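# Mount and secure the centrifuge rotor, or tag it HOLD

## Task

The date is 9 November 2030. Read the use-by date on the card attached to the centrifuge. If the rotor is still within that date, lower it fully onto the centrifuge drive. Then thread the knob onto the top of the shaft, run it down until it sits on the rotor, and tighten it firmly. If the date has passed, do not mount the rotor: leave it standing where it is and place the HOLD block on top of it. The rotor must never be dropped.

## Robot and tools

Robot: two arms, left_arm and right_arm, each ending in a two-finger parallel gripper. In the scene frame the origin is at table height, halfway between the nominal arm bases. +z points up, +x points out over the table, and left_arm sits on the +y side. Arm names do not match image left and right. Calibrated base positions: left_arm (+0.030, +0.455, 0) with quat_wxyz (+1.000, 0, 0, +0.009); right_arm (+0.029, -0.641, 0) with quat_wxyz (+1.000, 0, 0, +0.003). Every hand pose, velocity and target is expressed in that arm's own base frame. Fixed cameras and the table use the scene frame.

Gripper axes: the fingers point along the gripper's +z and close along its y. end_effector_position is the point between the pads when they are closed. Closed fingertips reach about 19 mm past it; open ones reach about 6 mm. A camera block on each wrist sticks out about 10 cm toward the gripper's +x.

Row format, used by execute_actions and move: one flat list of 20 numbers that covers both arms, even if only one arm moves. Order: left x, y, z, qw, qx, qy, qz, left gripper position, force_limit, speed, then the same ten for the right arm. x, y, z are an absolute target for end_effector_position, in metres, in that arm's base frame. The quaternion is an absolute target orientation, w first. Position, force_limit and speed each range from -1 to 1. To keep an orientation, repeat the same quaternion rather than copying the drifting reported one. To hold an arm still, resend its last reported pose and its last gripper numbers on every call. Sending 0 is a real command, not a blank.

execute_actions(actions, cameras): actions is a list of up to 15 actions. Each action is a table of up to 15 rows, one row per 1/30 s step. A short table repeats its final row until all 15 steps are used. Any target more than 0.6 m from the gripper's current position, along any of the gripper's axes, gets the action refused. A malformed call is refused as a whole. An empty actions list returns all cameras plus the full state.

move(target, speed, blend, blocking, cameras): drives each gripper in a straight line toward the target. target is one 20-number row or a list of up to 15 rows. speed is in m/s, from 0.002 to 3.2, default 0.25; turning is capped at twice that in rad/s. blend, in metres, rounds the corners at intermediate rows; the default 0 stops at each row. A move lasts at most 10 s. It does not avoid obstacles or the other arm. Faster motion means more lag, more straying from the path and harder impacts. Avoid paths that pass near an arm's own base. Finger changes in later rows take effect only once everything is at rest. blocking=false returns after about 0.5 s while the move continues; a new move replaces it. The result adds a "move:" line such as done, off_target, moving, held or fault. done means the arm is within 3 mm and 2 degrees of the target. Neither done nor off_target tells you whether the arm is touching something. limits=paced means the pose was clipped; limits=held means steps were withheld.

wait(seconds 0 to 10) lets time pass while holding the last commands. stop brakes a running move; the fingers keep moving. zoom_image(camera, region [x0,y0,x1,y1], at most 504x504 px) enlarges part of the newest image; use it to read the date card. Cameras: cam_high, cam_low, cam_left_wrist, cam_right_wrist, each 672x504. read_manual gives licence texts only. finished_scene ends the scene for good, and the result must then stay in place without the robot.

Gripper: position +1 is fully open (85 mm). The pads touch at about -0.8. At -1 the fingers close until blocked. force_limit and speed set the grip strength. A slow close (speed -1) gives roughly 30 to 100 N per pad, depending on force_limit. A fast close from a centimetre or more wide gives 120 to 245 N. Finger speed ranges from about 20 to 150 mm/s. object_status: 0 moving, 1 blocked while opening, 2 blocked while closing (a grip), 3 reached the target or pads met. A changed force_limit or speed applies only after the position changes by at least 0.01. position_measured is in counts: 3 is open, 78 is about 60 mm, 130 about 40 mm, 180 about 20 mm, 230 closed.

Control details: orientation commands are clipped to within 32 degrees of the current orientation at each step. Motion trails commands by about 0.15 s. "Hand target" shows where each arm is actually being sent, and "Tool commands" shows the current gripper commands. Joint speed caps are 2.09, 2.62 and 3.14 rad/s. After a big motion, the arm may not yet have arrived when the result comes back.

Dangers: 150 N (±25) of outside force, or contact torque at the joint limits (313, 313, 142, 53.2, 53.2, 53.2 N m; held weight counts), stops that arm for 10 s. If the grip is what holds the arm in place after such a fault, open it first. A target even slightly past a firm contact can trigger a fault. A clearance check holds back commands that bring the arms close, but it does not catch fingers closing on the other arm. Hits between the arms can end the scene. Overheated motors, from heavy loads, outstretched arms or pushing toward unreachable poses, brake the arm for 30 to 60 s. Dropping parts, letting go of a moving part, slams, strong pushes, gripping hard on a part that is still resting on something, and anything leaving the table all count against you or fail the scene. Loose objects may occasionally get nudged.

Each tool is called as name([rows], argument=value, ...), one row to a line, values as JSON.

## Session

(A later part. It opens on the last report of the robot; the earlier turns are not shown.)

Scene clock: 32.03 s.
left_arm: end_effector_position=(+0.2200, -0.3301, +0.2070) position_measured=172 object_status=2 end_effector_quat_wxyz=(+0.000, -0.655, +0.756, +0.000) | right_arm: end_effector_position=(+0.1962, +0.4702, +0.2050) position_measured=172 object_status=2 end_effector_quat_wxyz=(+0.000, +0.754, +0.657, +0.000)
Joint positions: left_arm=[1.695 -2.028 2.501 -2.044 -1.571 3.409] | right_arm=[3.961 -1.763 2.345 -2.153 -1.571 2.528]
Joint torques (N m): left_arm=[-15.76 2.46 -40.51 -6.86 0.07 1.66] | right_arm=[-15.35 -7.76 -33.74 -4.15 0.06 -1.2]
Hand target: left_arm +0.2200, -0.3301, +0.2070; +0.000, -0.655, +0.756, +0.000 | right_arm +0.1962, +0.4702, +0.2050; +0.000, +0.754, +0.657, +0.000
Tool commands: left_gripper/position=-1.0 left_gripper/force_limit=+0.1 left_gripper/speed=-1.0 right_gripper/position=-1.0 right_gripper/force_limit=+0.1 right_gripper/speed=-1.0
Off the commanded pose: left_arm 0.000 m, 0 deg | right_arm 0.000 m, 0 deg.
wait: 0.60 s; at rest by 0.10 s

move(target=[0.2200,-0.3301,0.237,0,0.6547,-0.7559,0,-1,0.1,-1,0.1962,0.4702,0.235,0,0.7541,0.6567,0,-1,0.1,-1], speed=0.06, cameras=["cam_left_wrist","cam_right_wrist","cam_high"])

zoom_image(camera="cam_high", region=[200, 60, 400, 220])

Scene clock: 33.07 s.
left_arm: end_effector_position=(+0.2200, -0.3301, +0.2369) position_measured=172 object_status=2 end_effector_quat_wxyz=(+0.000, -0.655, +0.756, +0.000) | right_arm: end_effector_position=(+0.1962, +0.4702, +0.2349) position_measured=172 object_status=2 end_effector_quat_wxyz=(+0.000, +0.754, +0.657, +0.000)
Joint positions: left_arm=[1.695 -2.061 2.459 -1.968 -1.571 3.409] | right_arm=[3.961 -1.798 2.309 -2.083 -1.571 2.528]
Joint torques (N m): left_arm=[-3.24 -55.2 -75.3 -0.8 -0.11 -0.94] | right_arm=[-2.46 -34.73 -63.43 -1.62 -2.19 2.47]
Hand target: left_arm +0.2200, -0.3301, +0.2370; +0.000, -0.655, +0.756, +0.000 | right_arm +0.1962, +0.4702, +0.2350; +0.000, +0.754, +0.657, +0.000
Off the commanded pose: left_arm 0.000 m, 0 deg | right_arm 0.000 m, 0 deg.
move: done
camera_calibration:
cam_left_wrist: T_world_to_cam=[[-0.9901, 0.139086, -0.0188842, 0.280227], [0.124383, 0.931753, 0.341124, 0.216045], [0.0650411, 0.335398, -0.939828, 0.444663], [0, 0, 0, 1]] pos_world=[0.221659, -0.389415, 0.349501]
cam_right_wrist: T_world_to_cam=[[0.988694, -0.149943, 0.00136264, -0.113934], [-0.141909, -0.932706, 0.331545, 0.409988], [-0.0484419, -0.32799, -0.943438, 0.51168], [0, 0, 0, 1]] pos_world=[0.195613, 0.53314, 0.346964]
Images, in order (width x height): cam_high 672x504, cam_left_wrist 672x504, cam_right_wrist 672x504.

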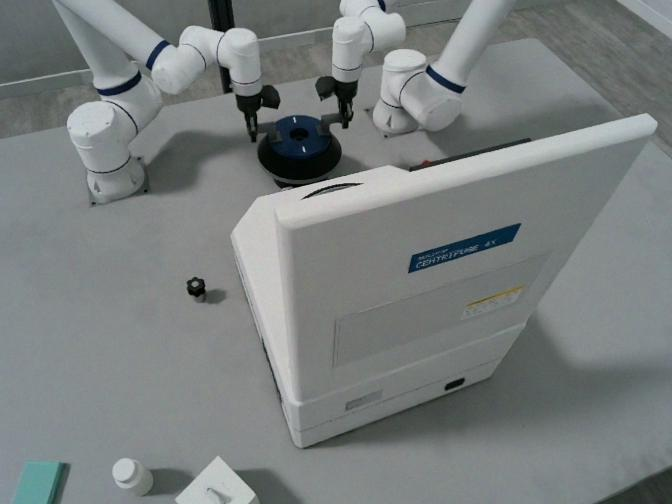

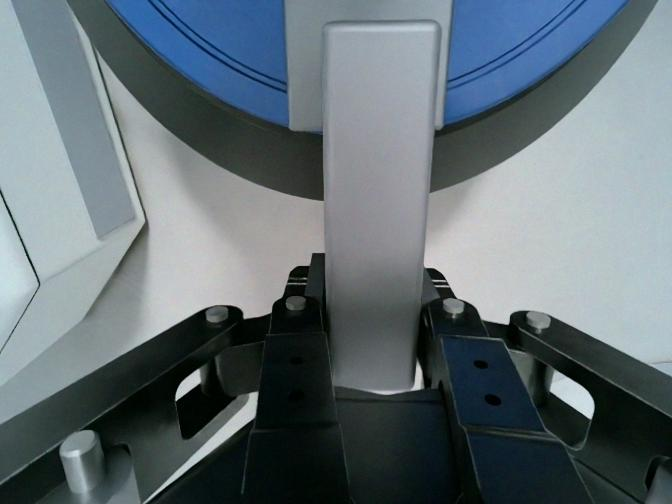

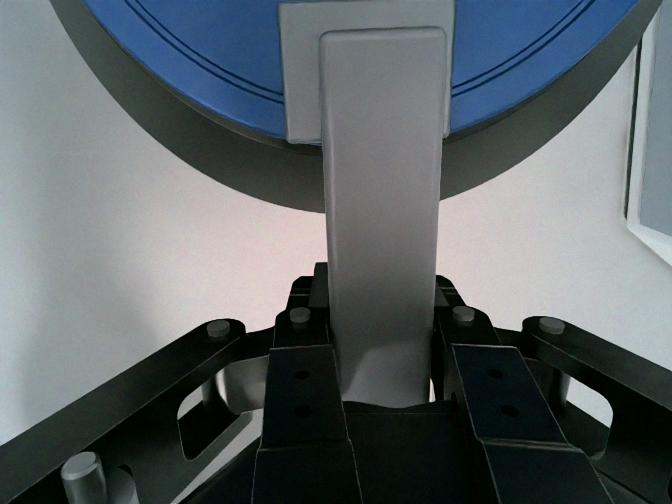

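Scaled by 2.520.

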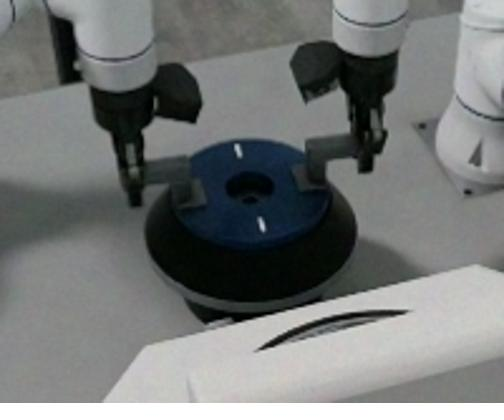

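move(target=[0.2200,-0.3301,0.407,0,0.6547,-0.7559,0,-1,0.1,-1,0.1962,0.4702,0.405,0,0.7541,0.6567,0,-1,0.1,-1], speed=0.15, cameras=["cam_low","cam_high"])

zoom_image(camera="cam_low", region=[420, 200, 620, 380])

zoom_image(camera="cam_high", region=[200, 20, 400, 220])

Scene clock: 35.03 s.
left_arm: end_effector_position=(+0.2200, -0.3301, +0.4069) position_measured=172 object_status=2 end_effector_quat_wxyz=(+0.000, -0.655, +0.756, +0.000) | right_arm: end_effector_position=(+0.1962, +0.4702, +0.4049) position_measured=172 object_status=2 end_effector_quat_wxyz=(+0.000, +0.754, +0.657, +0.000)
Joint positions: left_arm=[1.695 -2.144 2.188 -1.615 -1.571 3.409] | right_arm=[3.961 -1.909 2.069 -1.73 -1.571 2.528]
Joint torques (N m): left_arm=[-23.83 -41.87 -96.07 -11.68 -0.57 -1.24] | right_arm=[-15.29 -34.45 -81.3 -7.46 1.51 -2.85]
Hand target: left_arm +0.2200, -0.3301, +0.4070; +0.000, -0.655, +0.756, +0.000 | right_arm +0.1962, +0.4702, +0.4050; +0.000, +0.754, +0.657, +0.000
Off the commanded pose: left_arm 0.000 m, 0 deg | right_arm 0.000 m, 0 deg.
move: done
Images, in order (width x height): cam_high 672x504, cam_low 672x504.

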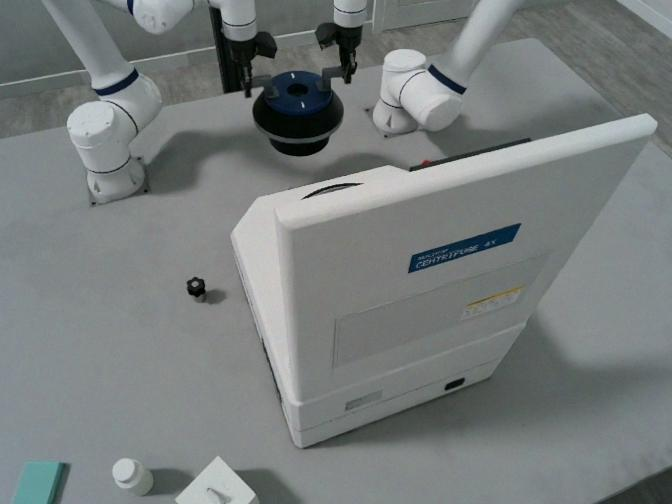

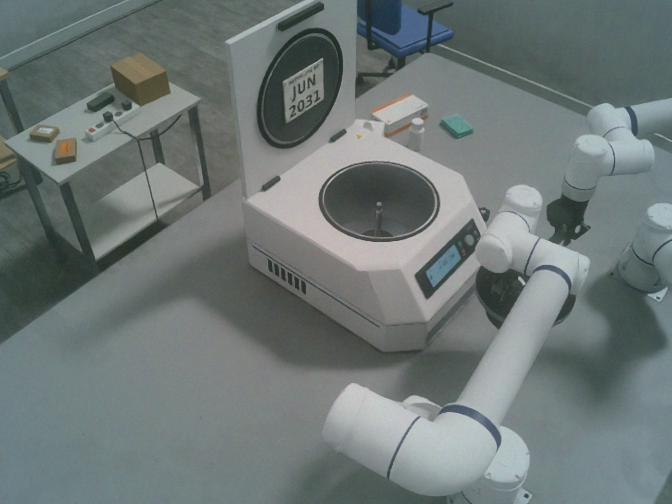

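Scaled by 2.520.

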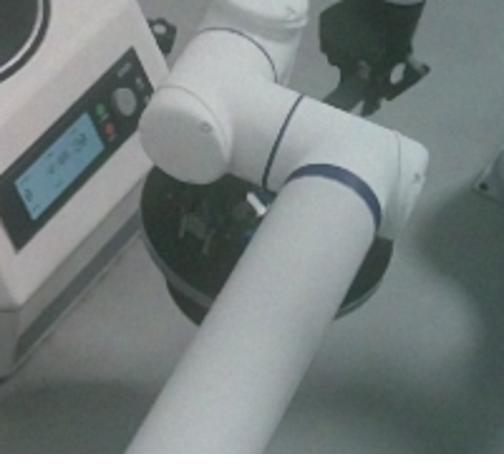

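Scaled by 2.520.

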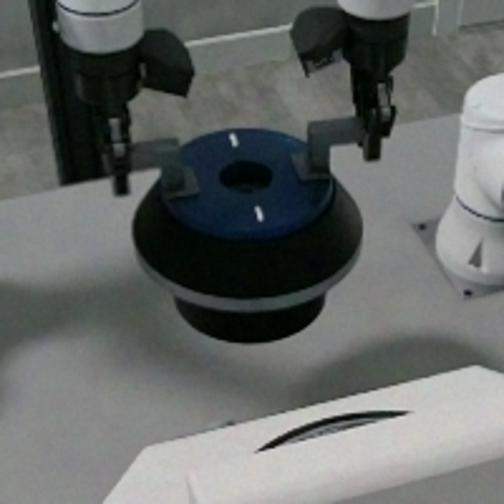

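move([
  [0.2200,-0.3301,0.557,0,0.6547,-0.7559,0,-1,0.1,-1,0.1962,0.4702,0.555,0,0.7541,0.6567,0,-1,0.1,-1],
  [0.29455,-0.33431,0.557,0,0.69516,-0.71885,0,-1,0.1,-1,0.30304,0.46431,0.555,0,0.71703,0.69704,0,-1,0.1,-1],
  [0.36903,-0.34029,0.557,0,0.73355,-0.67964,0,-1,0.1,-1,0.40998,0.46019,0.555,0,0.67770,0.73534,0,-1,0.1,-1],
], speed=0.15, blend=[0.03,0.02,0], cameras=["all"])

Scene clock: 38.83 s.
left_arm: end_effector_position=(+0.3689, -0.3403, +0.5570) position_measured=172 object_status=2 end_effector_quat_wxyz=(+0.000, +0.734, -0.680, +0.000) | right_arm: end_effector_position=(+0.4099, +0.4602, +0.5550) position_measured=172 object_status=2 end_effector_quat_wxyz=(+0.000, +0.678, +0.735, +0.000)
Joint positions: left_arm=[2.035 -1.929 1.814 -1.455 -1.571 3.53] | right_arm=[3.693 -1.731 1.674 -1.514 -1.571 2.04]
Joint torques (N m): left_arm=[7.57 -32.91 -91.73 -16.66 -1.01 3.83] | right_arm=[-11.95 -33.13 -80.05 -8.21 3.44 -2.82]
Hand target: left_arm +0.3690, -0.3403, +0.5570; +0.000, +0.734, -0.680, +0.000 | right_arm +0.4100, +0.4602, +0.5550; +0.000, +0.678, +0.735, +0.000
Off the commanded pose: left_arm 0.000 m, 0 deg | right_arm 0.000 m, 0 deg.
move: done
camera_calibration:
cam_left_wrist: T_world_to_cam=[[-0.996641, -0.0797083, -0.0188215, 0.363047], [-0.0813401, 0.936499, 0.341106, 0.17531], [-0.00956265, 0.341491, -0.939836, 0.768822], [0, 0, 0, 1]] pos_world=[0.383439, -0.397785, 0.669601]
cam_right_wrist: T_world_to_cam=[[0.997634, 0.0687334, 0.0012502, -0.431333], [0.0644333, -0.94125, 0.331506, 0.244275], [0.0239623, -0.330641, -0.943452, 0.792307], [0, 0, 0, 1]] pos_world=[0.395587, 0.52154, 0.667064]

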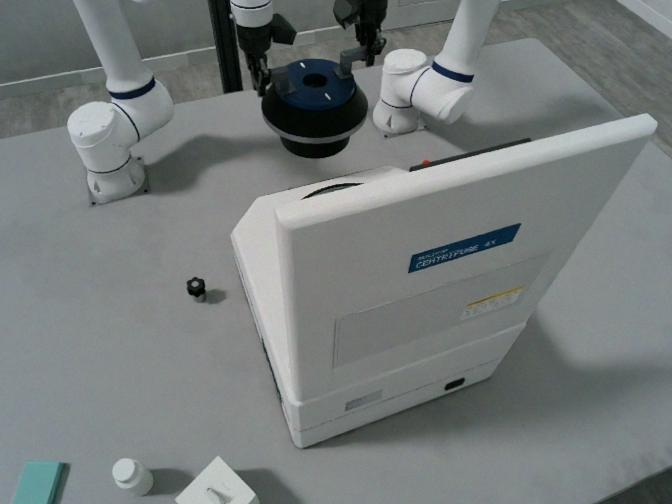

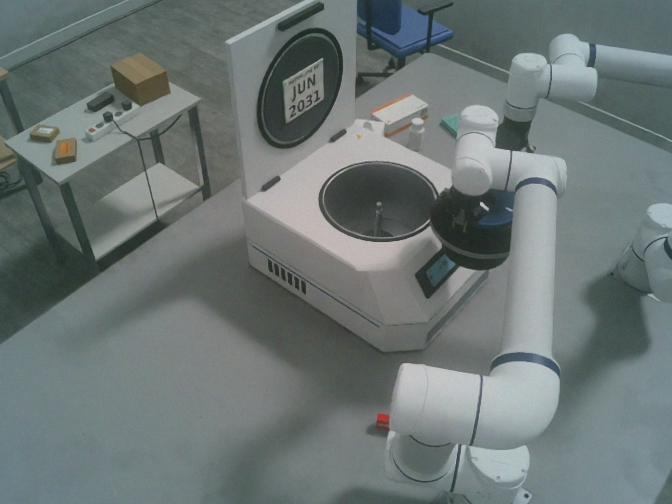

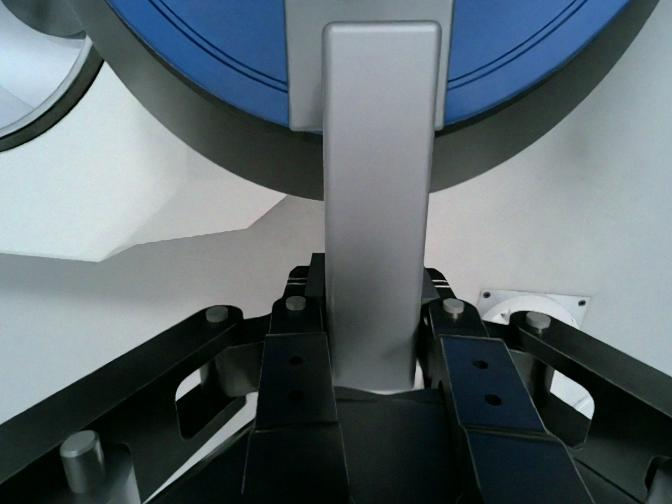

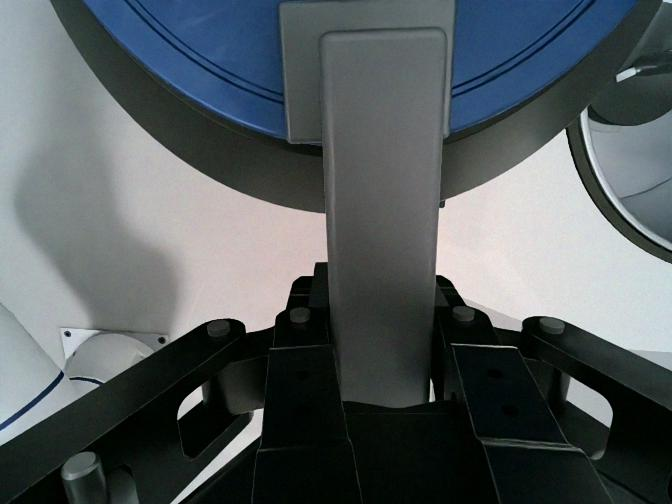

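move([
  [0.44365,-0.34804,0.557,0,0.76969,-0.63842,0,-1,0.1,-1,0.51677,0.45784,0.555,0,0.63640,0.77136,0,-1,0.1,-1],
  [0.5186,-0.35754,0.557,0,0.80354,-0.59526,0,-1,0.1,-1,0.62322,0.45724,0.555,0,0.59319,0.80507,0,-1,0.1,-1],
  [0.59406,-0.36873,0.557,0,0.83495,-0.55032,0,-1,0.1,-1,0.72915,0.45834,0.555,0,0.54812,0.83640,0,-1,0.1,-1],
  [0.67002,-0.38159,0.557,0,0.86384,-0.50377,0,-1,0.1,-1,0.83435,0.46107,0.555,0,0.50151,0.86515,0,-1,0.1,-1],
], speed=0.15, blend=[0.02,0.02,0.02,0], cameras=["all"])

zoom_image(camera="cam_low", region=[290, 90, 520, 260])

zoom_image(camera="cam_high", region=[280, 60, 520, 240])

Scene clock: 42.43 s.
left_arm: end_effector_position=(+0.6700, -0.3816, +0.5570) position_measured=172 object_status=2 end_effector_quat_wxyz=(+0.000, +0.864, -0.504, +0.000) | right_arm: end_effector_position=(+0.8343, +0.4611, +0.5550) position_measured=172 object_status=2 end_effector_quat_wxyz=(+0.000, +0.502, +0.865, +0.000)
Joint positions: left_arm=[2.392 -1.47 1.417 -1.519 -1.571 3.448] | right_arm=[3.459 -1.147 1.008 -1.432 -1.571 1.368]
Joint torques (N m): left_arm=[26.79 -134.13 -84.94 1.13 1.5 -1.82] | right_arm=[-49.02 -76.02 -75.78 -4.86 -6.36 -2.93]
Hand target: left_arm +0.6700, -0.3816, +0.5570; +0.000, +0.864, -0.504, +0.000 | right_arm +0.8343, +0.4611, +0.5550; +0.000, +0.502, +0.865, +0.000
Off the commanded pose: left_arm 0.000 m, 0 deg | right_arm 0.000 m, 0 deg.
move: done
camera_calibration:
cam_left_wrist: T_world_to_cam=[[-0.868392, -0.495519, -0.0188957, 0.415244], [-0.471472, 0.813243, 0.341102, 0.452813], [-0.153655, 0.305119, -0.939836, 0.868459], [0, 0, 0, 1]] pos_world=[0.707526, -0.427469, 0.669601]
cam_right_wrist: T_world_to_cam=[[0.873997, 0.48593, 0.00131822, -0.944064], [0.458086, -0.824815, 0.331419, -0.164298], [0.162134, -0.289055, -0.943483, 0.647991], [0, 0, 0, 1]] pos_world=[0.795311, 0.510539, 0.667065]

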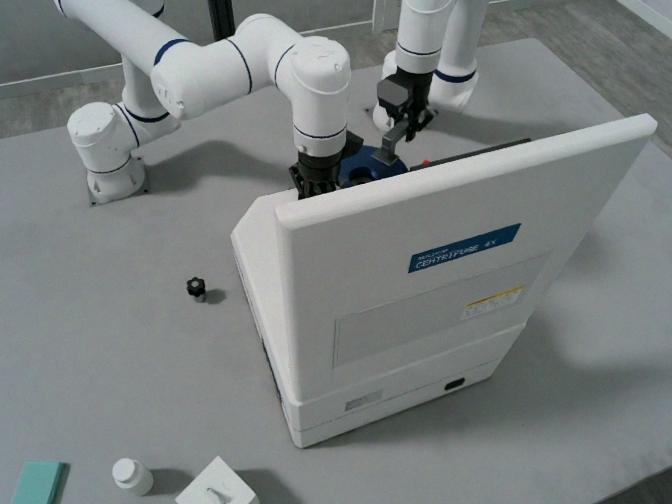

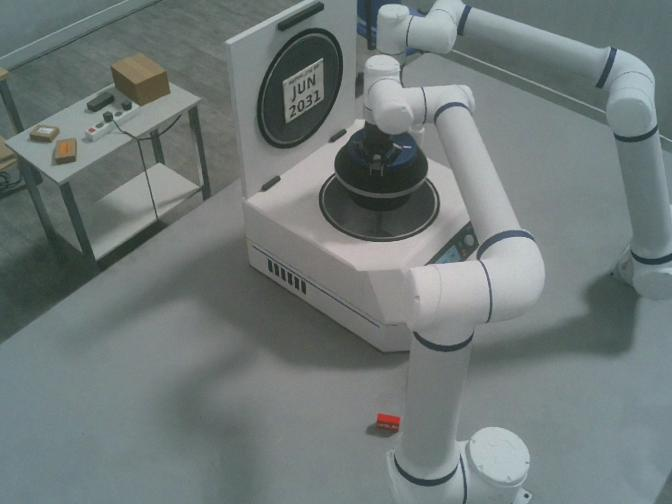

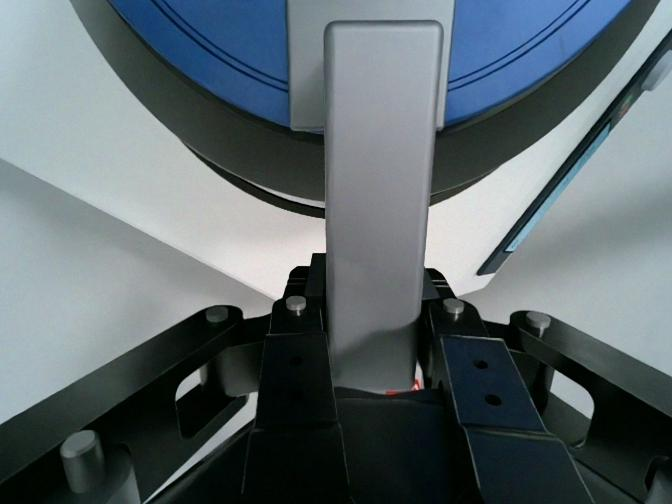

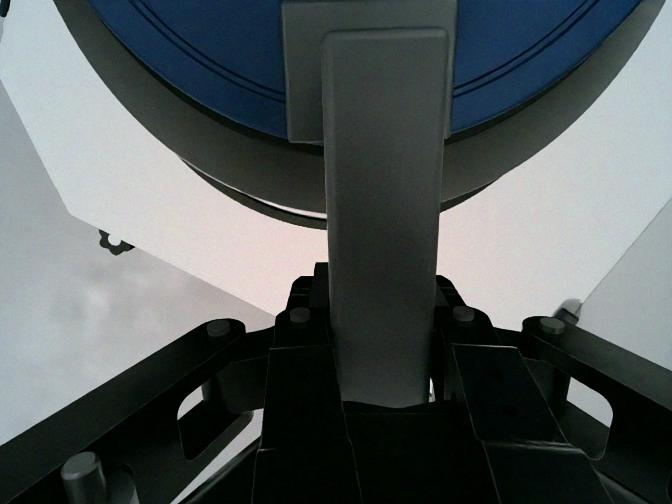

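Scaled by 2.191.

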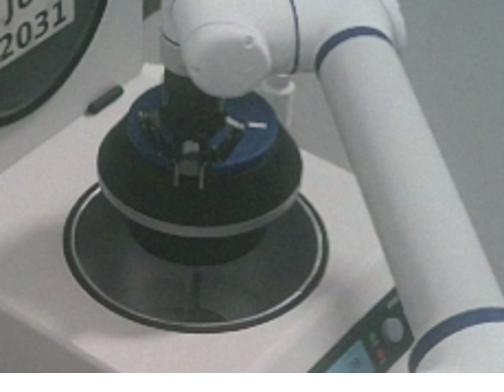

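Scaled by 2.100.

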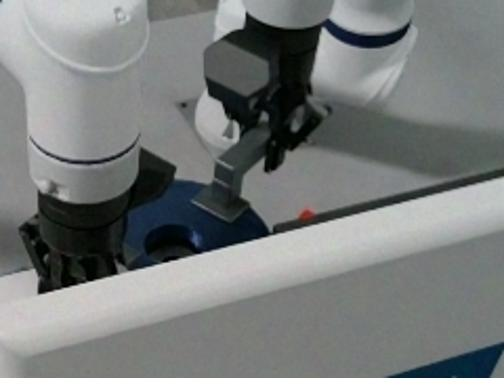

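move(target=[0.67002,-0.38159,0.508,0,0.86384,-0.50377,0,-1,0.1,-1,0.83435,0.46107,0.506,0,0.50151,0.86515,0,-1,0.1,-1], speed=0.08, cameras=["all"])

zoom_image(camera="cam_low", region=[290, 90, 520, 260])

zoom_image(camera="cam_high", region=[300, 120, 440, 220])

Scene clock: 44.17 s.
left_arm: end_effector_position=(+0.6700, -0.3816, +0.5081) position_measured=172 object_status=2 end_effector_quat_wxyz=(+0.000, +0.864, -0.504, +0.000) | right_arm: end_effector_position=(+0.8344, +0.4611, +0.5061) position_measured=172 object_status=2 end_effector_quat_wxyz=(+0.000, +0.502, +0.865, +0.000)
Joint positions: left_arm=[2.392 -1.47 1.504 -1.604 -1.571 3.448] | right_arm=[3.459 -1.155 1.106 -1.521 -1.571 1.368]
Joint torques (N m): left_arm=[23.53 -137.03 -63.6 -5.62 1.31 -0.94] | right_arm=[-41.06 -95.9 -63.55 -8.05 -5.82 -2.26]
Hand target: left_arm +0.6700, -0.3816, +0.5080; +0.000, +0.864, -0.504, +0.000 | right_arm +0.8344, +0.4611, +0.5060; +0.000, +0.502, +0.865, +0.000
Off the commanded pose: left_arm 0.000 m, 0 deg | right_arm 0.000 m, 0 deg.
move: done
camera_calibration:
cam_left_wrist: T_world_to_cam=[[-0.868392, -0.495519, -0.0188957, 0.41432], [-0.471472, 0.813243, 0.341102, 0.469493], [-0.153655, 0.305119, -0.939836, 0.822501], [0, 0, 0, 1]] pos_world=[0.707526, -0.427469, 0.620701]
cam_right_wrist: T_world_to_cam=[[0.874004, 0.485916, 0.00127146, -0.944057], [0.458068, -0.824781, 0.331528, -0.148208], [0.162143, -0.289174, -0.943445, 0.601868], [0, 0, 0, 1]] pos_world=[0.795411, 0.510538, 0.618164]

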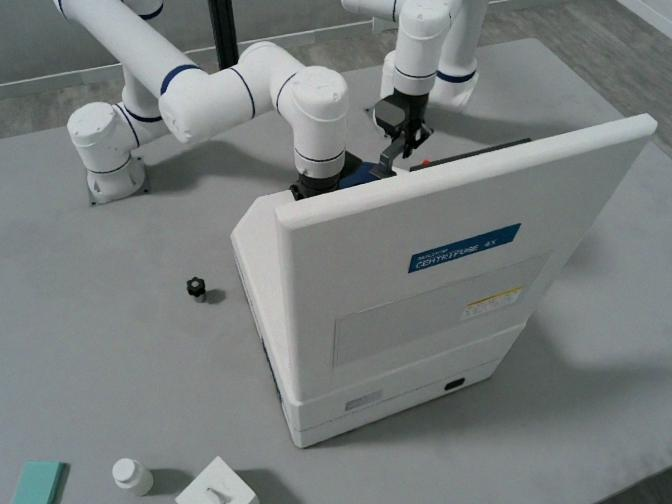

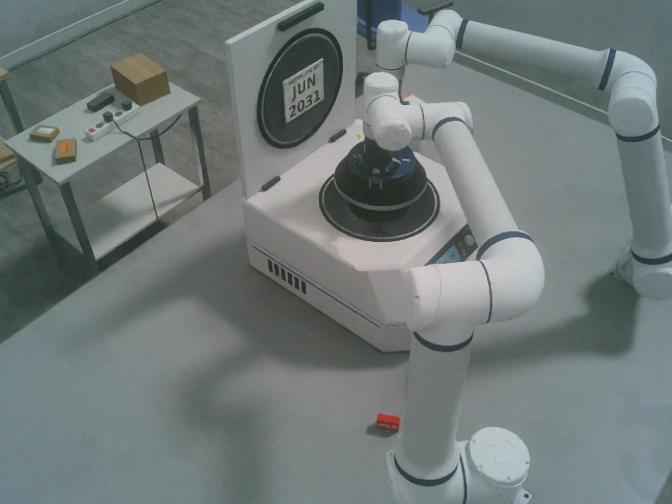

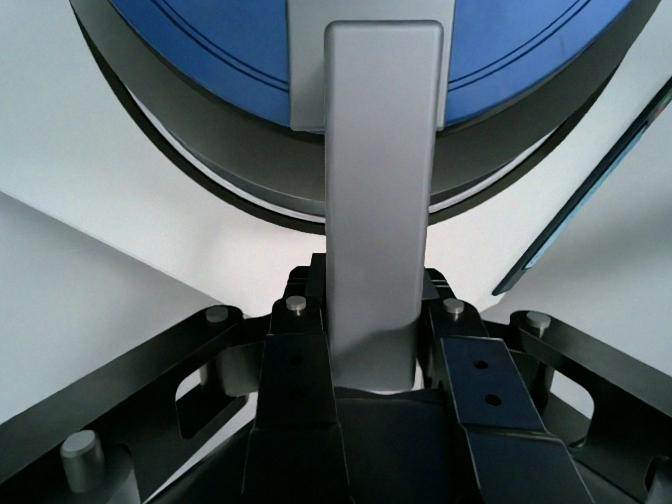

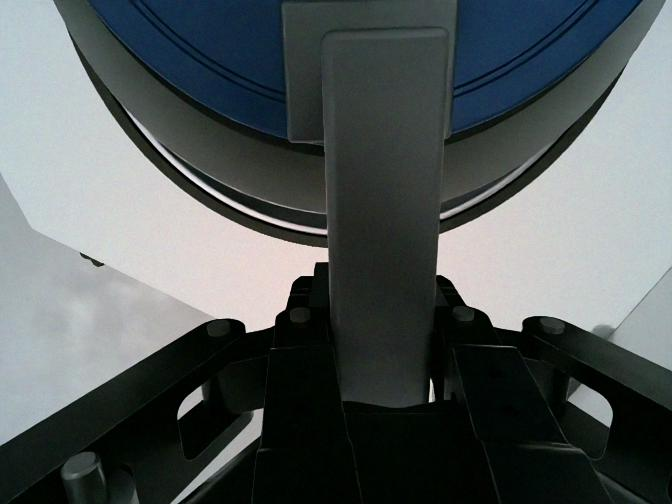

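Scaled by 2.191.

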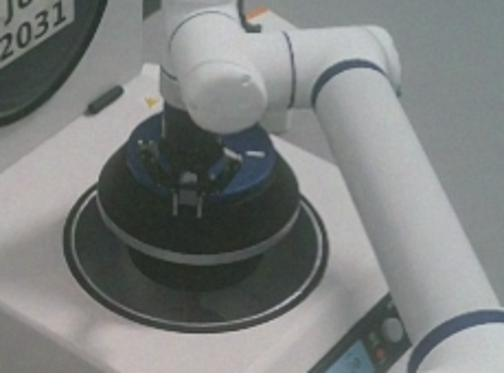

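Scaled by 3.600.

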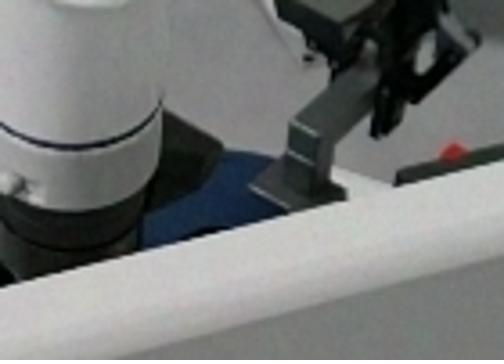

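zoom_image(camera="cam_left_wrist", region=[60, 0, 340, 250])

zoom_image(camera="cam_left_wrist", region=[400, 0, 672, 250])

zoom_image(camera="cam_right_wrist", region=[40, 0, 340, 250])

zoom_image(camera="cam_right_wrist", region=[420, 0, 672, 250])

Scaled by 1.800.

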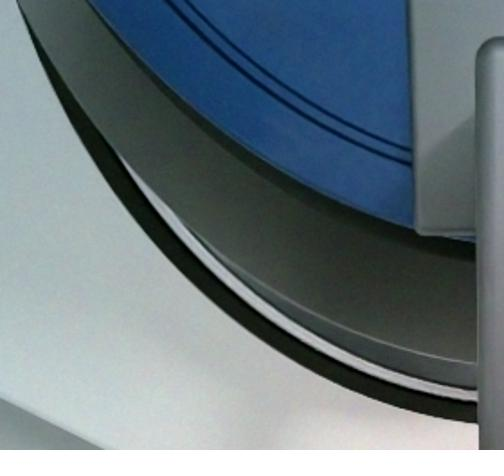

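Scaled by 1.853.

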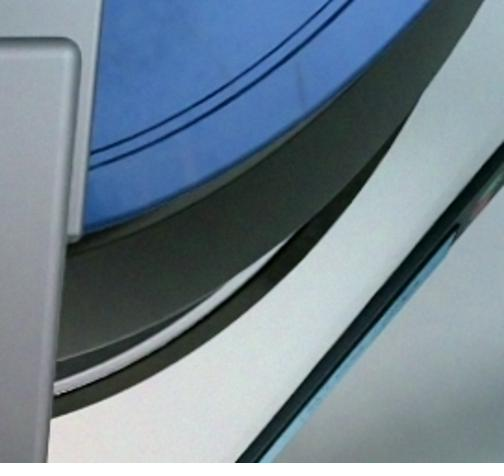

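Scaled by 1.680.

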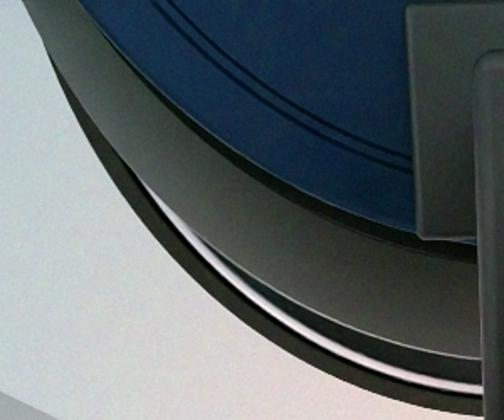

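Scaled by 2.000.

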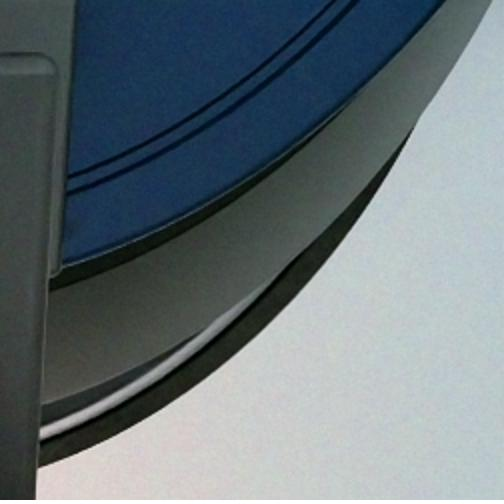

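move(target=[0.6708,-0.3812,0.496,0,0.86384,-0.50377,0,-1,0.1,-1,0.83515,0.4615,0.494,0,0.50151,0.86515,0,-1,0.1,-1], speed=0.03)

move(target=[0.6708,-0.3812,0.490,0,0.86384,-0.50377,0,-1,0.1,-1,0.83515,0.4615,0.488,0,0.50151,0.86515,0,-1,0.1,-1], speed=0.02)

Scene clock: 46.23 s.
left_arm: end_effector_position=(+0.6708, -0.3812, +0.4961) position_measured=172 object_status=2 end_effector_quat_wxyz=(+0.000, +0.864, -0.504, +0.000) | right_arm: end_effector_position=(+0.8351, +0.4615, +0.4941) position_measured=172 object_status=2 end_effector_quat_wxyz=(+0.000, +0.501, +0.865, +0.000)
Joint positions: left_arm=[2.393 -1.469 1.523 -1.625 -1.571 3.449] | right_arm=[3.459 -1.154 1.126 -1.542 -1.571 1.368]
Joint torques (N m): left_arm=[29.91 -136.7 -62.3 -5.33 0.74 3.26] | right_arm=[-29.39 -77.63 -61.92 -8.32 -4.07 2.6]
Hand target: left_arm +0.6708, -0.3812, +0.4960; +0.000, +0.864, -0.504, +0.000 | right_arm +0.8352, +0.4615, +0.4940; +0.000, +0.502, +0.865, +0.000
Off the commanded pose: left_arm 0.000 m, 0 deg | right_arm 0.000 m, 0 deg.
move: done

Scene clock: 46.97 s.
left_arm: end_effector_position=(+0.6708, -0.3812, +0.4901) position_measured=172 object_status=2 end_effector_quat_wxyz=(+0.000, +0.864, -0.504, +0.000) | right_arm: end_effector_position=(+0.8352, +0.4615, +0.4881) position_measured=172 object_status=2 end_effector_quat_wxyz=(+0.000, +0.502, +0.865, +0.000)
Joint positions: left_arm=[2.393 -1.468 1.533 -1.636 -1.571 3.449] | right_arm=[3.459 -1.155 1.137 -1.553 -1.571 1.368]
Joint torques (N m): left_arm=[31.05 -135.61 -63.21 -5.51 0.96 3.12] | right_arm=[-28.95 -97.99 -64.58 -7.72 -4.05 2.75]
Hand target: left_arm +0.6708, -0.3812, +0.4900; +0.000, +0.864, -0.504, +0.000 | right_arm +0.8352, +0.4615, +0.4880; +0.000, +0.502, +0.865, +0.000
Off the commanded pose: left_arm 0.000 m, 0 deg | right_arm 0.000 m, 0 deg.
move: done

move(target=[0.6708, -0.3812,0.484,0,0.86384,-0.50377,0,-1,0.1,-1,0.83515,0.4615,0.482,0,0.50151,0.86515,0,-1,0.1,-1], speed=0.02)

move(target=[0.6708, -0.3812,0.478,0,0.86384,-0.50377,0,-1,0.1,-1,0.83515,0.4615,0.476,0,0.50151,0.86515,0,-1,0.1,-1], speed=0.02)

Scene clock: 47.83 s.
left_arm: end_effector_position=(+0.6708, -0.3812, +0.4841) position_measured=172 object_status=2 end_effector_quat_wxyz=(+0.000, +0.864, -0.504, +0.000) | right_arm: end_effector_position=(+0.8351, +0.4615, +0.4821) position_measured=172 object_status=2 end_effector_quat_wxyz=(+0.000, +0.502, +0.865, +0.000)
Joint positions: left_arm=[2.393 -1.467 1.543 -1.646 -1.571 3.449] | right_arm=[3.459 -1.155 1.147 -1.563 -1.571 1.368]
Joint torques (N m): left_arm=[29.48 -135.46 -62.51 -5.04 0.72 2.95] | right_arm=[-36.09 -96.1 -63.15 -7.58 -4.14 2.46]
Hand target: left_arm +0.6708, -0.3812, +0.4840; +0.000, +0.864, -0.504, +0.000 | right_arm +0.8352, +0.4615, +0.4820; +0.000, +0.502, +0.865, +0.000
Off the commanded pose: left_arm 0.000 m, 0 deg | right_arm 0.000 m, 0 deg.
move: done

Scene clock: 48.57 s.
left_arm: end_effector_position=(+0.6708, -0.3812, +0.4781) position_measured=172 object_status=2 end_effector_quat_wxyz=(+0.000, +0.864, -0.504, +0.000) | right_arm: end_effector_position=(+0.8351, +0.4615, +0.4761) position_measured=172 object_status=2 end_effector_quat_wxyz=(+0.000, +0.502, +0.865, +0.000)
Joint positions: left_arm=[2.393 -1.467 1.552 -1.657 -1.571 3.449] | right_arm=[3.459 -1.155 1.158 -1.574 -1.571 1.368]
Joint torques (N m): left_arm=[30.13 -135.61 -62.71 -5.3 0.92 2.46] | right_arm=[-37.24 -94.06 -62.8 -8.49 -4.28 2.22]
Hand target: left_arm +0.6708, -0.3812, +0.4780; +0.000, +0.864, -0.504, +0.000 | right_arm +0.8352, +0.4615, +0.4760; +0.000, +0.502, +0.865, +0.000
Off the commanded pose: left_arm 0.000 m, 0 deg | right_arm 0.000 m, 0 deg.
move: done

move(target=[0.6708, -0.3812,0.470,0,0.86384,-0.50377,0,-1,0.1,-1,0.83515,0.4615,0.468,0,0.50151,0.86515,0,-1,0.1,-1], speed=0.02)

move(target=[0.6708, -0.3812,0.463,0,0.86384,-0.50377,0,-1,0.1,-1,0.83515,0.4615,0.461,0,0.50151,0.86515,0,-1,0.1,-1], speed=0.02, cameras=["all"])

Scene clock: 49.50 s.
left_arm: end_effector_position=(+0.6708, -0.3812, +0.4701) position_measured=172 object_status=2 end_effector_quat_wxyz=(+0.000, +0.864, -0.504, +0.000) | right_arm: end_effector_position=(+0.8351, +0.4615, +0.4682) position_measured=172 object_status=2 end_effector_quat_wxyz=(+0.000, +0.502, +0.865, +0.000)
Joint positions: left_arm=[2.393 -1.465 1.565 -1.67 -1.571 3.449] | right_arm=[3.459 -1.155 1.172 -1.588 -1.571 1.368]
Joint torques (N m): left_arm=[29.39 -136.23 -60.78 -5.13 1.18 2.16] | right_arm=[-38.28 -76.29 -62.79 -7.88 -4.14 1.88]
Hand target: left_arm +0.6708, -0.3812, +0.4700; +0.000, +0.864, -0.504, +0.000 | right_arm +0.8352, +0.4615, +0.4680; +0.000, +0.502, +0.865, +0.000
Off the commanded pose: left_arm 0.000 m, 0 deg | right_arm 0.000 m, 0 deg.
move: done

Scene clock: 50.23 s.
left_arm: end_effector_position=(+0.6708, -0.3812, +0.4631) position_measured=172 object_status=2 end_effector_quat_wxyz=(+0.000, +0.864, -0.504, +0.000) | right_arm: end_effector_position=(+0.8352, +0.4615, +0.4611) position_measured=172 object_status=2 end_effector_quat_wxyz=(+0.000, +0.502, +0.865, +0.000)
Joint positions: left_arm=[2.393 -1.464 1.576 -1.683 -1.571 3.449] | right_arm=[3.459 -1.154 1.183 -1.6 -1.571 1.368]
Joint torques (N m): left_arm=[29 -135.29 -60.85 -5.08 1.25 2.17] | right_arm=[-42.24 -76.64 -63.93 -8.99 -4.09 1.74]
Hand target: left_arm +0.6708, -0.3812, +0.4630; +0.000, +0.864, -0.504, +0.000 | right_arm +0.8352, +0.4615, +0.4610; +0.000, +0.502, +0.865, +0.000
Off the commanded pose: left_arm 0.000 m, 0 deg | right_arm 0.000 m, 0 deg.
move: done
camera_calibration:
cam_left_wrist: T_world_to_cam=[[-0.868392, -0.495519, -0.0188957, 0.414313], [-0.471472, 0.813243, 0.341102, 0.484976], [-0.153655, 0.305119, -0.939836, 0.78024], [0, 0, 0, 1]] pos_world=[0.708326, -0.427169, 0.575701]
cam_right_wrist: T_world_to_cam=[[0.874004, 0.485916, 0.00127146, -0.944894], [0.458068, -0.824781, 0.331528, -0.133326], [0.162143, -0.289174, -0.943445, 0.559399], [0, 0, 0, 1]] pos_world=[0.796211, 0.510938, 0.573164]

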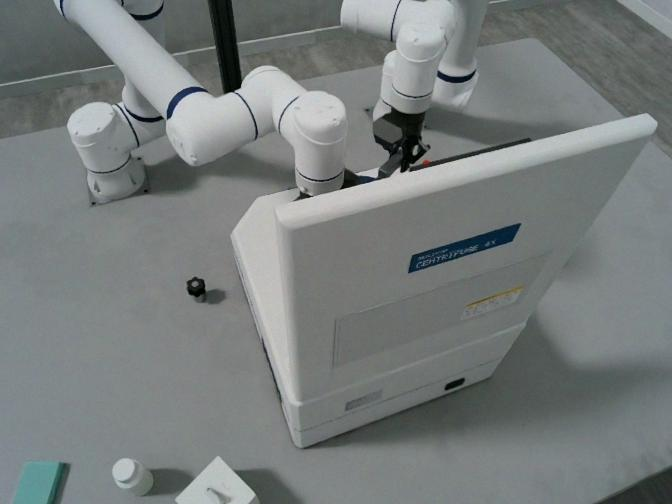

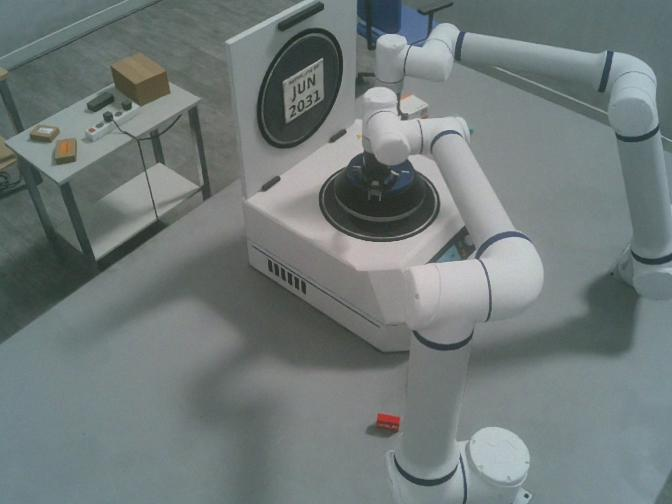

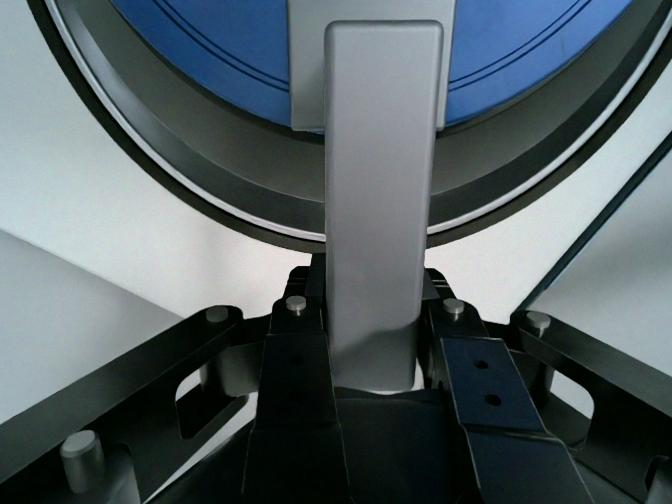

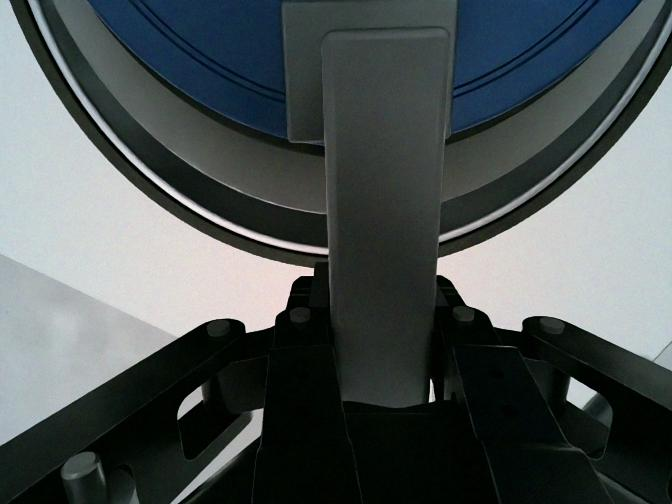

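zoom_image(camera="cam_left_wrist", region=[20, 0, 340, 260])

zoom_image(camera="cam_left_wrist", region=[412, 0, 672, 260])

zoom_image(camera="cam_right_wrist", region=[0, 0, 340, 280])

zoom_image(camera="cam_right_wrist", region=[412, 0, 672, 280])

Scaled by 1.575.

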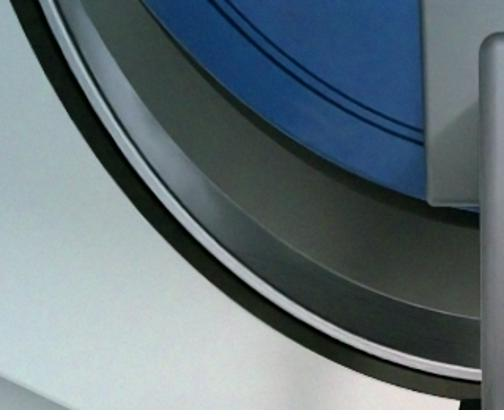

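Scaled by 1.938.

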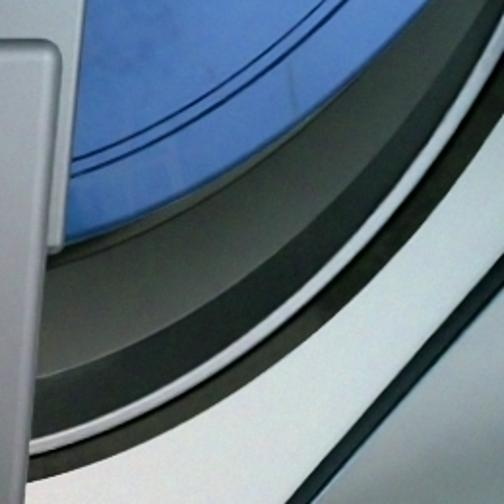

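Scaled by 1.482.

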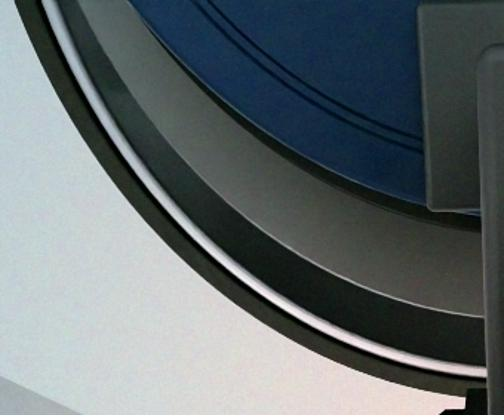

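Scaled by 1.800.

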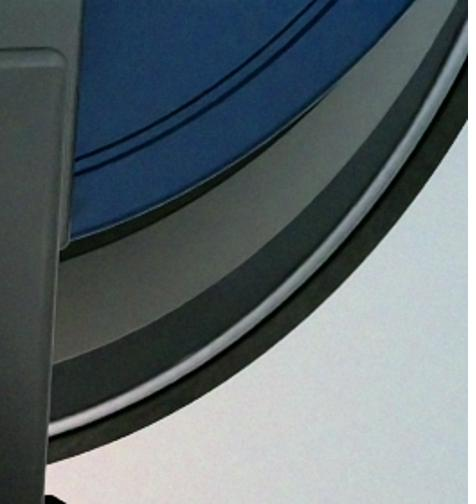

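move(target=[0.6712, -0.3809,0.454,0,0.86384,-0.50377,0,-1,0.1,-1,0.83555,0.4618,0.452,0,0.50151,0.86515,0,-1,0.1,-1], speed=0.02)

move(target=[0.6712, -0.3809,0.446,0,0.86384,-0.50377,0,-1,0.1,-1,0.83555,0.4618,0.444,0,0.50151,0.86515,0,-1,0.1,-1], speed=0.02)

move(target=[0.6712, -0.3809,0.438,0,0.86384,-0.50377,0,-1,0.1,-1,0.83555,0.4618,0.436,0,0.50151,0.86515,0,-1,0.1,-1], speed=0.02)

Scene clock: 51.60 s.
left_arm: end_effector_position=(+0.6712, -0.3809, +0.4541) position_measured=172 object_status=2 end_effector_quat_wxyz=(+0.000, +0.864, -0.504, +0.000) | right_arm: end_effector_position=(+0.8355, +0.4618, +0.4521) position_measured=172 object_status=2 end_effector_quat_wxyz=(+0.000, +0.502, +0.865, +0.000)
Joint positions: left_arm=[2.393 -1.462 1.59 -1.698 -1.571 3.449] | right_arm=[3.459 -1.153 1.197 -1.615 -1.571 1.369]
Joint torques (N m): left_arm=[33.71 -135.99 -60.84 -4.97 3.44 3.07] | right_arm=[-28.4 -74.16 -63.39 -8.03 -4.15 3.27]
Hand target: left_arm +0.6712, -0.3809, +0.4540; +0.000, +0.864, -0.504, +0.000 | right_arm +0.8356, +0.4618, +0.4520; +0.000, +0.502, +0.865, +0.000
Off the commanded pose: left_arm 0.000 m, 0 deg | right_arm 0.000 m, 0 deg.
move: done

Scene clock: 52.37 s.
left_arm: end_effector_position=(+0.6712, -0.3809, +0.4461) position_measured=172 object_status=2 end_effector_quat_wxyz=(+0.000, +0.864, -0.504, +0.000) | right_arm: end_effector_position=(+0.8355, +0.4618, +0.4441) position_measured=172 object_status=2 end_effector_quat_wxyz=(+0.000, +0.502, +0.865, +0.000)
Joint positions: left_arm=[2.393 -1.46 1.602 -1.712 -1.571 3.449] | right_arm=[3.459 -1.152 1.21 -1.629 -1.571 1.369]
Joint torques (N m): left_arm=[32.66 -134.12 -61.1 -5.45 3.91 2.91] | right_arm=[-28.9 -74.88 -61.06 -7.69 -5.05 2.83]
Hand target: left_arm +0.6712, -0.3809, +0.4460; +0.000, +0.864, -0.504, +0.000 | right_arm +0.8356, +0.4618, +0.4440; +0.000, +0.502, +0.865, +0.000
Off the commanded pose: left_arm 0.000 m, 0 deg | right_arm 0.000 m, 0 deg.
move: done

Scene clock: 53.13 s.
left_arm: end_effector_position=(+0.6712, -0.3809, +0.4381) position_measured=172 object_status=2 end_effector_quat_wxyz=(+0.000, +0.864, -0.504, +0.000) | right_arm: end_effector_position=(+0.8355, +0.4618, +0.4361) position_measured=172 object_status=2 end_effector_quat_wxyz=(+0.000, +0.502, +0.865, +0.000)
Joint positions: left_arm=[2.393 -1.458 1.614 -1.726 -1.571 3.449] | right_arm=[3.459 -1.151 1.223 -1.642 -1.571 1.369]
Joint torques (N m): left_arm=[32.98 -135.12 -59.09 -5.07 3.95 3.1] | right_arm=[-32.99 -75.23 -63.64 -8.13 -5.34 2.59]
Hand target: left_arm +0.6712, -0.3809, +0.4380; +0.000, +0.864, -0.504, +0.000 | right_arm +0.8356, +0.4618, +0.4360; +0.000, +0.502, +0.865, +0.000
Off the commanded pose: left_arm 0.000 m, 0 deg | right_arm 0.000 m, 0 deg.
move: done

move(target=[0.6712, -0.3809,0.426,0,0.86384,-0.50377,0,-1,0.1,-1,0.83555,0.4618,0.424,0,0.50151,0.86515,0,-1,0.1,-1], speed=0.03)

move(target=[0.6712, -0.3809,0.416,0,0.86384,-0.50377,0,-1,0.1,-1,0.83555,0.4618,0.414,0,0.50151,0.86515,0,-1,0.1,-1], speed=0.025)

move(target=[0.6712, -0.3809,0.406,0,0.86384,-0.50377,0,-1,0.1,-1,0.83555,0.4618,0.404,0,0.50151,0.86515,0,-1,0.1,-1], speed=0.025, cameras=["cam_high","cam_low"])

Scene clock: 55.10 s.
left_arm: end_effector_position=(+0.6712, -0.3809, +0.4261) position_measured=172 object_status=2 end_effector_quat_wxyz=(+0.000, +0.864, -0.504, +0.000) | right_arm: end_effector_position=(+0.8356, +0.4618, +0.4241) position_measured=172 object_status=2 end_effector_quat_wxyz=(+0.000, +0.502, +0.865, +0.000)
Joint positions: left_arm=[2.393 -1.455 1.631 -1.747 -1.571 3.449] | right_arm=[3.459 -1.15 1.242 -1.663 -1.571 1.369]
Joint torques (N m): left_arm=[30 -132.85 -59.22 -5.13 4.08 2.71] | right_arm=[-35.28 -77.27 -62.19 -8.47 -7.21 1.84]
Hand target: left_arm +0.6712, -0.3809, +0.4260; +0.000, +0.864, -0.504, +0.000 | right_arm +0.8356, +0.4618, +0.4240; +0.000, +0.502, +0.865, +0.000
Off the commanded pose: left_arm 0.000 m, 0 deg | right_arm 0.000 m, 0 deg.
move: done

Scene clock: 55.87 s.
left_arm: end_effector_position=(+0.6712, -0.3809, +0.4161) position_measured=172 object_status=2 end_effector_quat_wxyz=(+0.000, +0.864, -0.504, +0.000) | right_arm: end_effector_position=(+0.8356, +0.4618, +0.4142) position_measured=172 object_status=2 end_effector_quat_wxyz=(+0.000, +0.502, +0.865, +0.000)
Joint positions: left_arm=[2.393 -1.452 1.646 -1.764 -1.571 3.449] | right_arm=[3.459 -1.148 1.257 -1.68 -1.571 1.369]
Joint torques (N m): left_arm=[30.61 -134.14 -57.96 -5.18 4 2.88] | right_arm=[-34.2 -75.52 -63.57 -9.03 -7.77 1.68]
Hand target: left_arm +0.6712, -0.3809, +0.4160; +0.000, +0.864, -0.504, +0.000 | right_arm +0.8356, +0.4618, +0.4140; +0.000, +0.502, +0.865, +0.000
Off the commanded pose: left_arm 0.000 m, 0 deg | right_arm 0.000 m, 0 deg.
move: done

Scene clock: 56.63 s.
left_arm: end_effector_position=(+0.6712, -0.3809, +0.4061) position_measured=172 object_status=2 end_effector_quat_wxyz=(+0.000, +0.864, -0.504, +0.000) | right_arm: end_effector_position=(+0.8356, +0.4618, +0.4042) position_measured=172 object_status=2 end_effector_quat_wxyz=(+0.000, +0.502, +0.865, +0.000)
Joint positions: left_arm=[2.393 -1.449 1.66 -1.782 -1.571 3.449] | right_arm=[3.459 -1.146 1.271 -1.696 -1.571 1.369]
Joint torques (N m): left_arm=[29.13 -133.61 -58.61 -4.47 3.71 2.64] | right_arm=[-39.93 -75.54 -62.08 -9.33 -7.66 1.87]
Hand target: left_arm +0.6712, -0.3809, +0.4060; +0.000, +0.864, -0.504, +0.000 | right_arm +0.8356, +0.4618, +0.4040; +0.000, +0.502, +0.865, +0.000
Off the commanded pose: left_arm 0.000 m, 0 deg | right_arm 0.000 m, 0 deg.
move: done
Images, in order (width x height): cam_high 672x504, cam_low 672x504.

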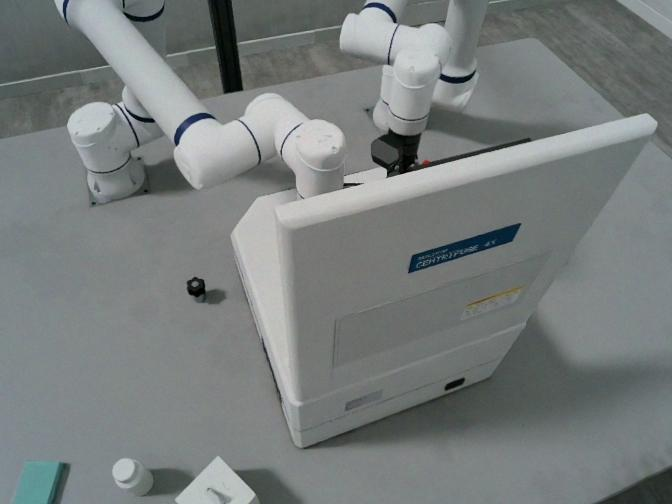

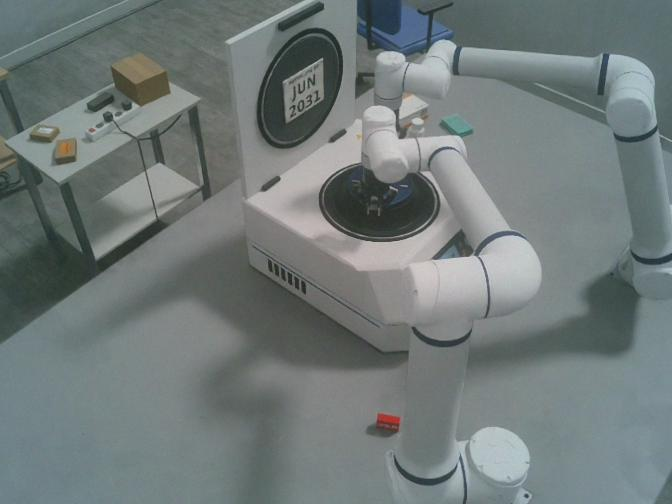

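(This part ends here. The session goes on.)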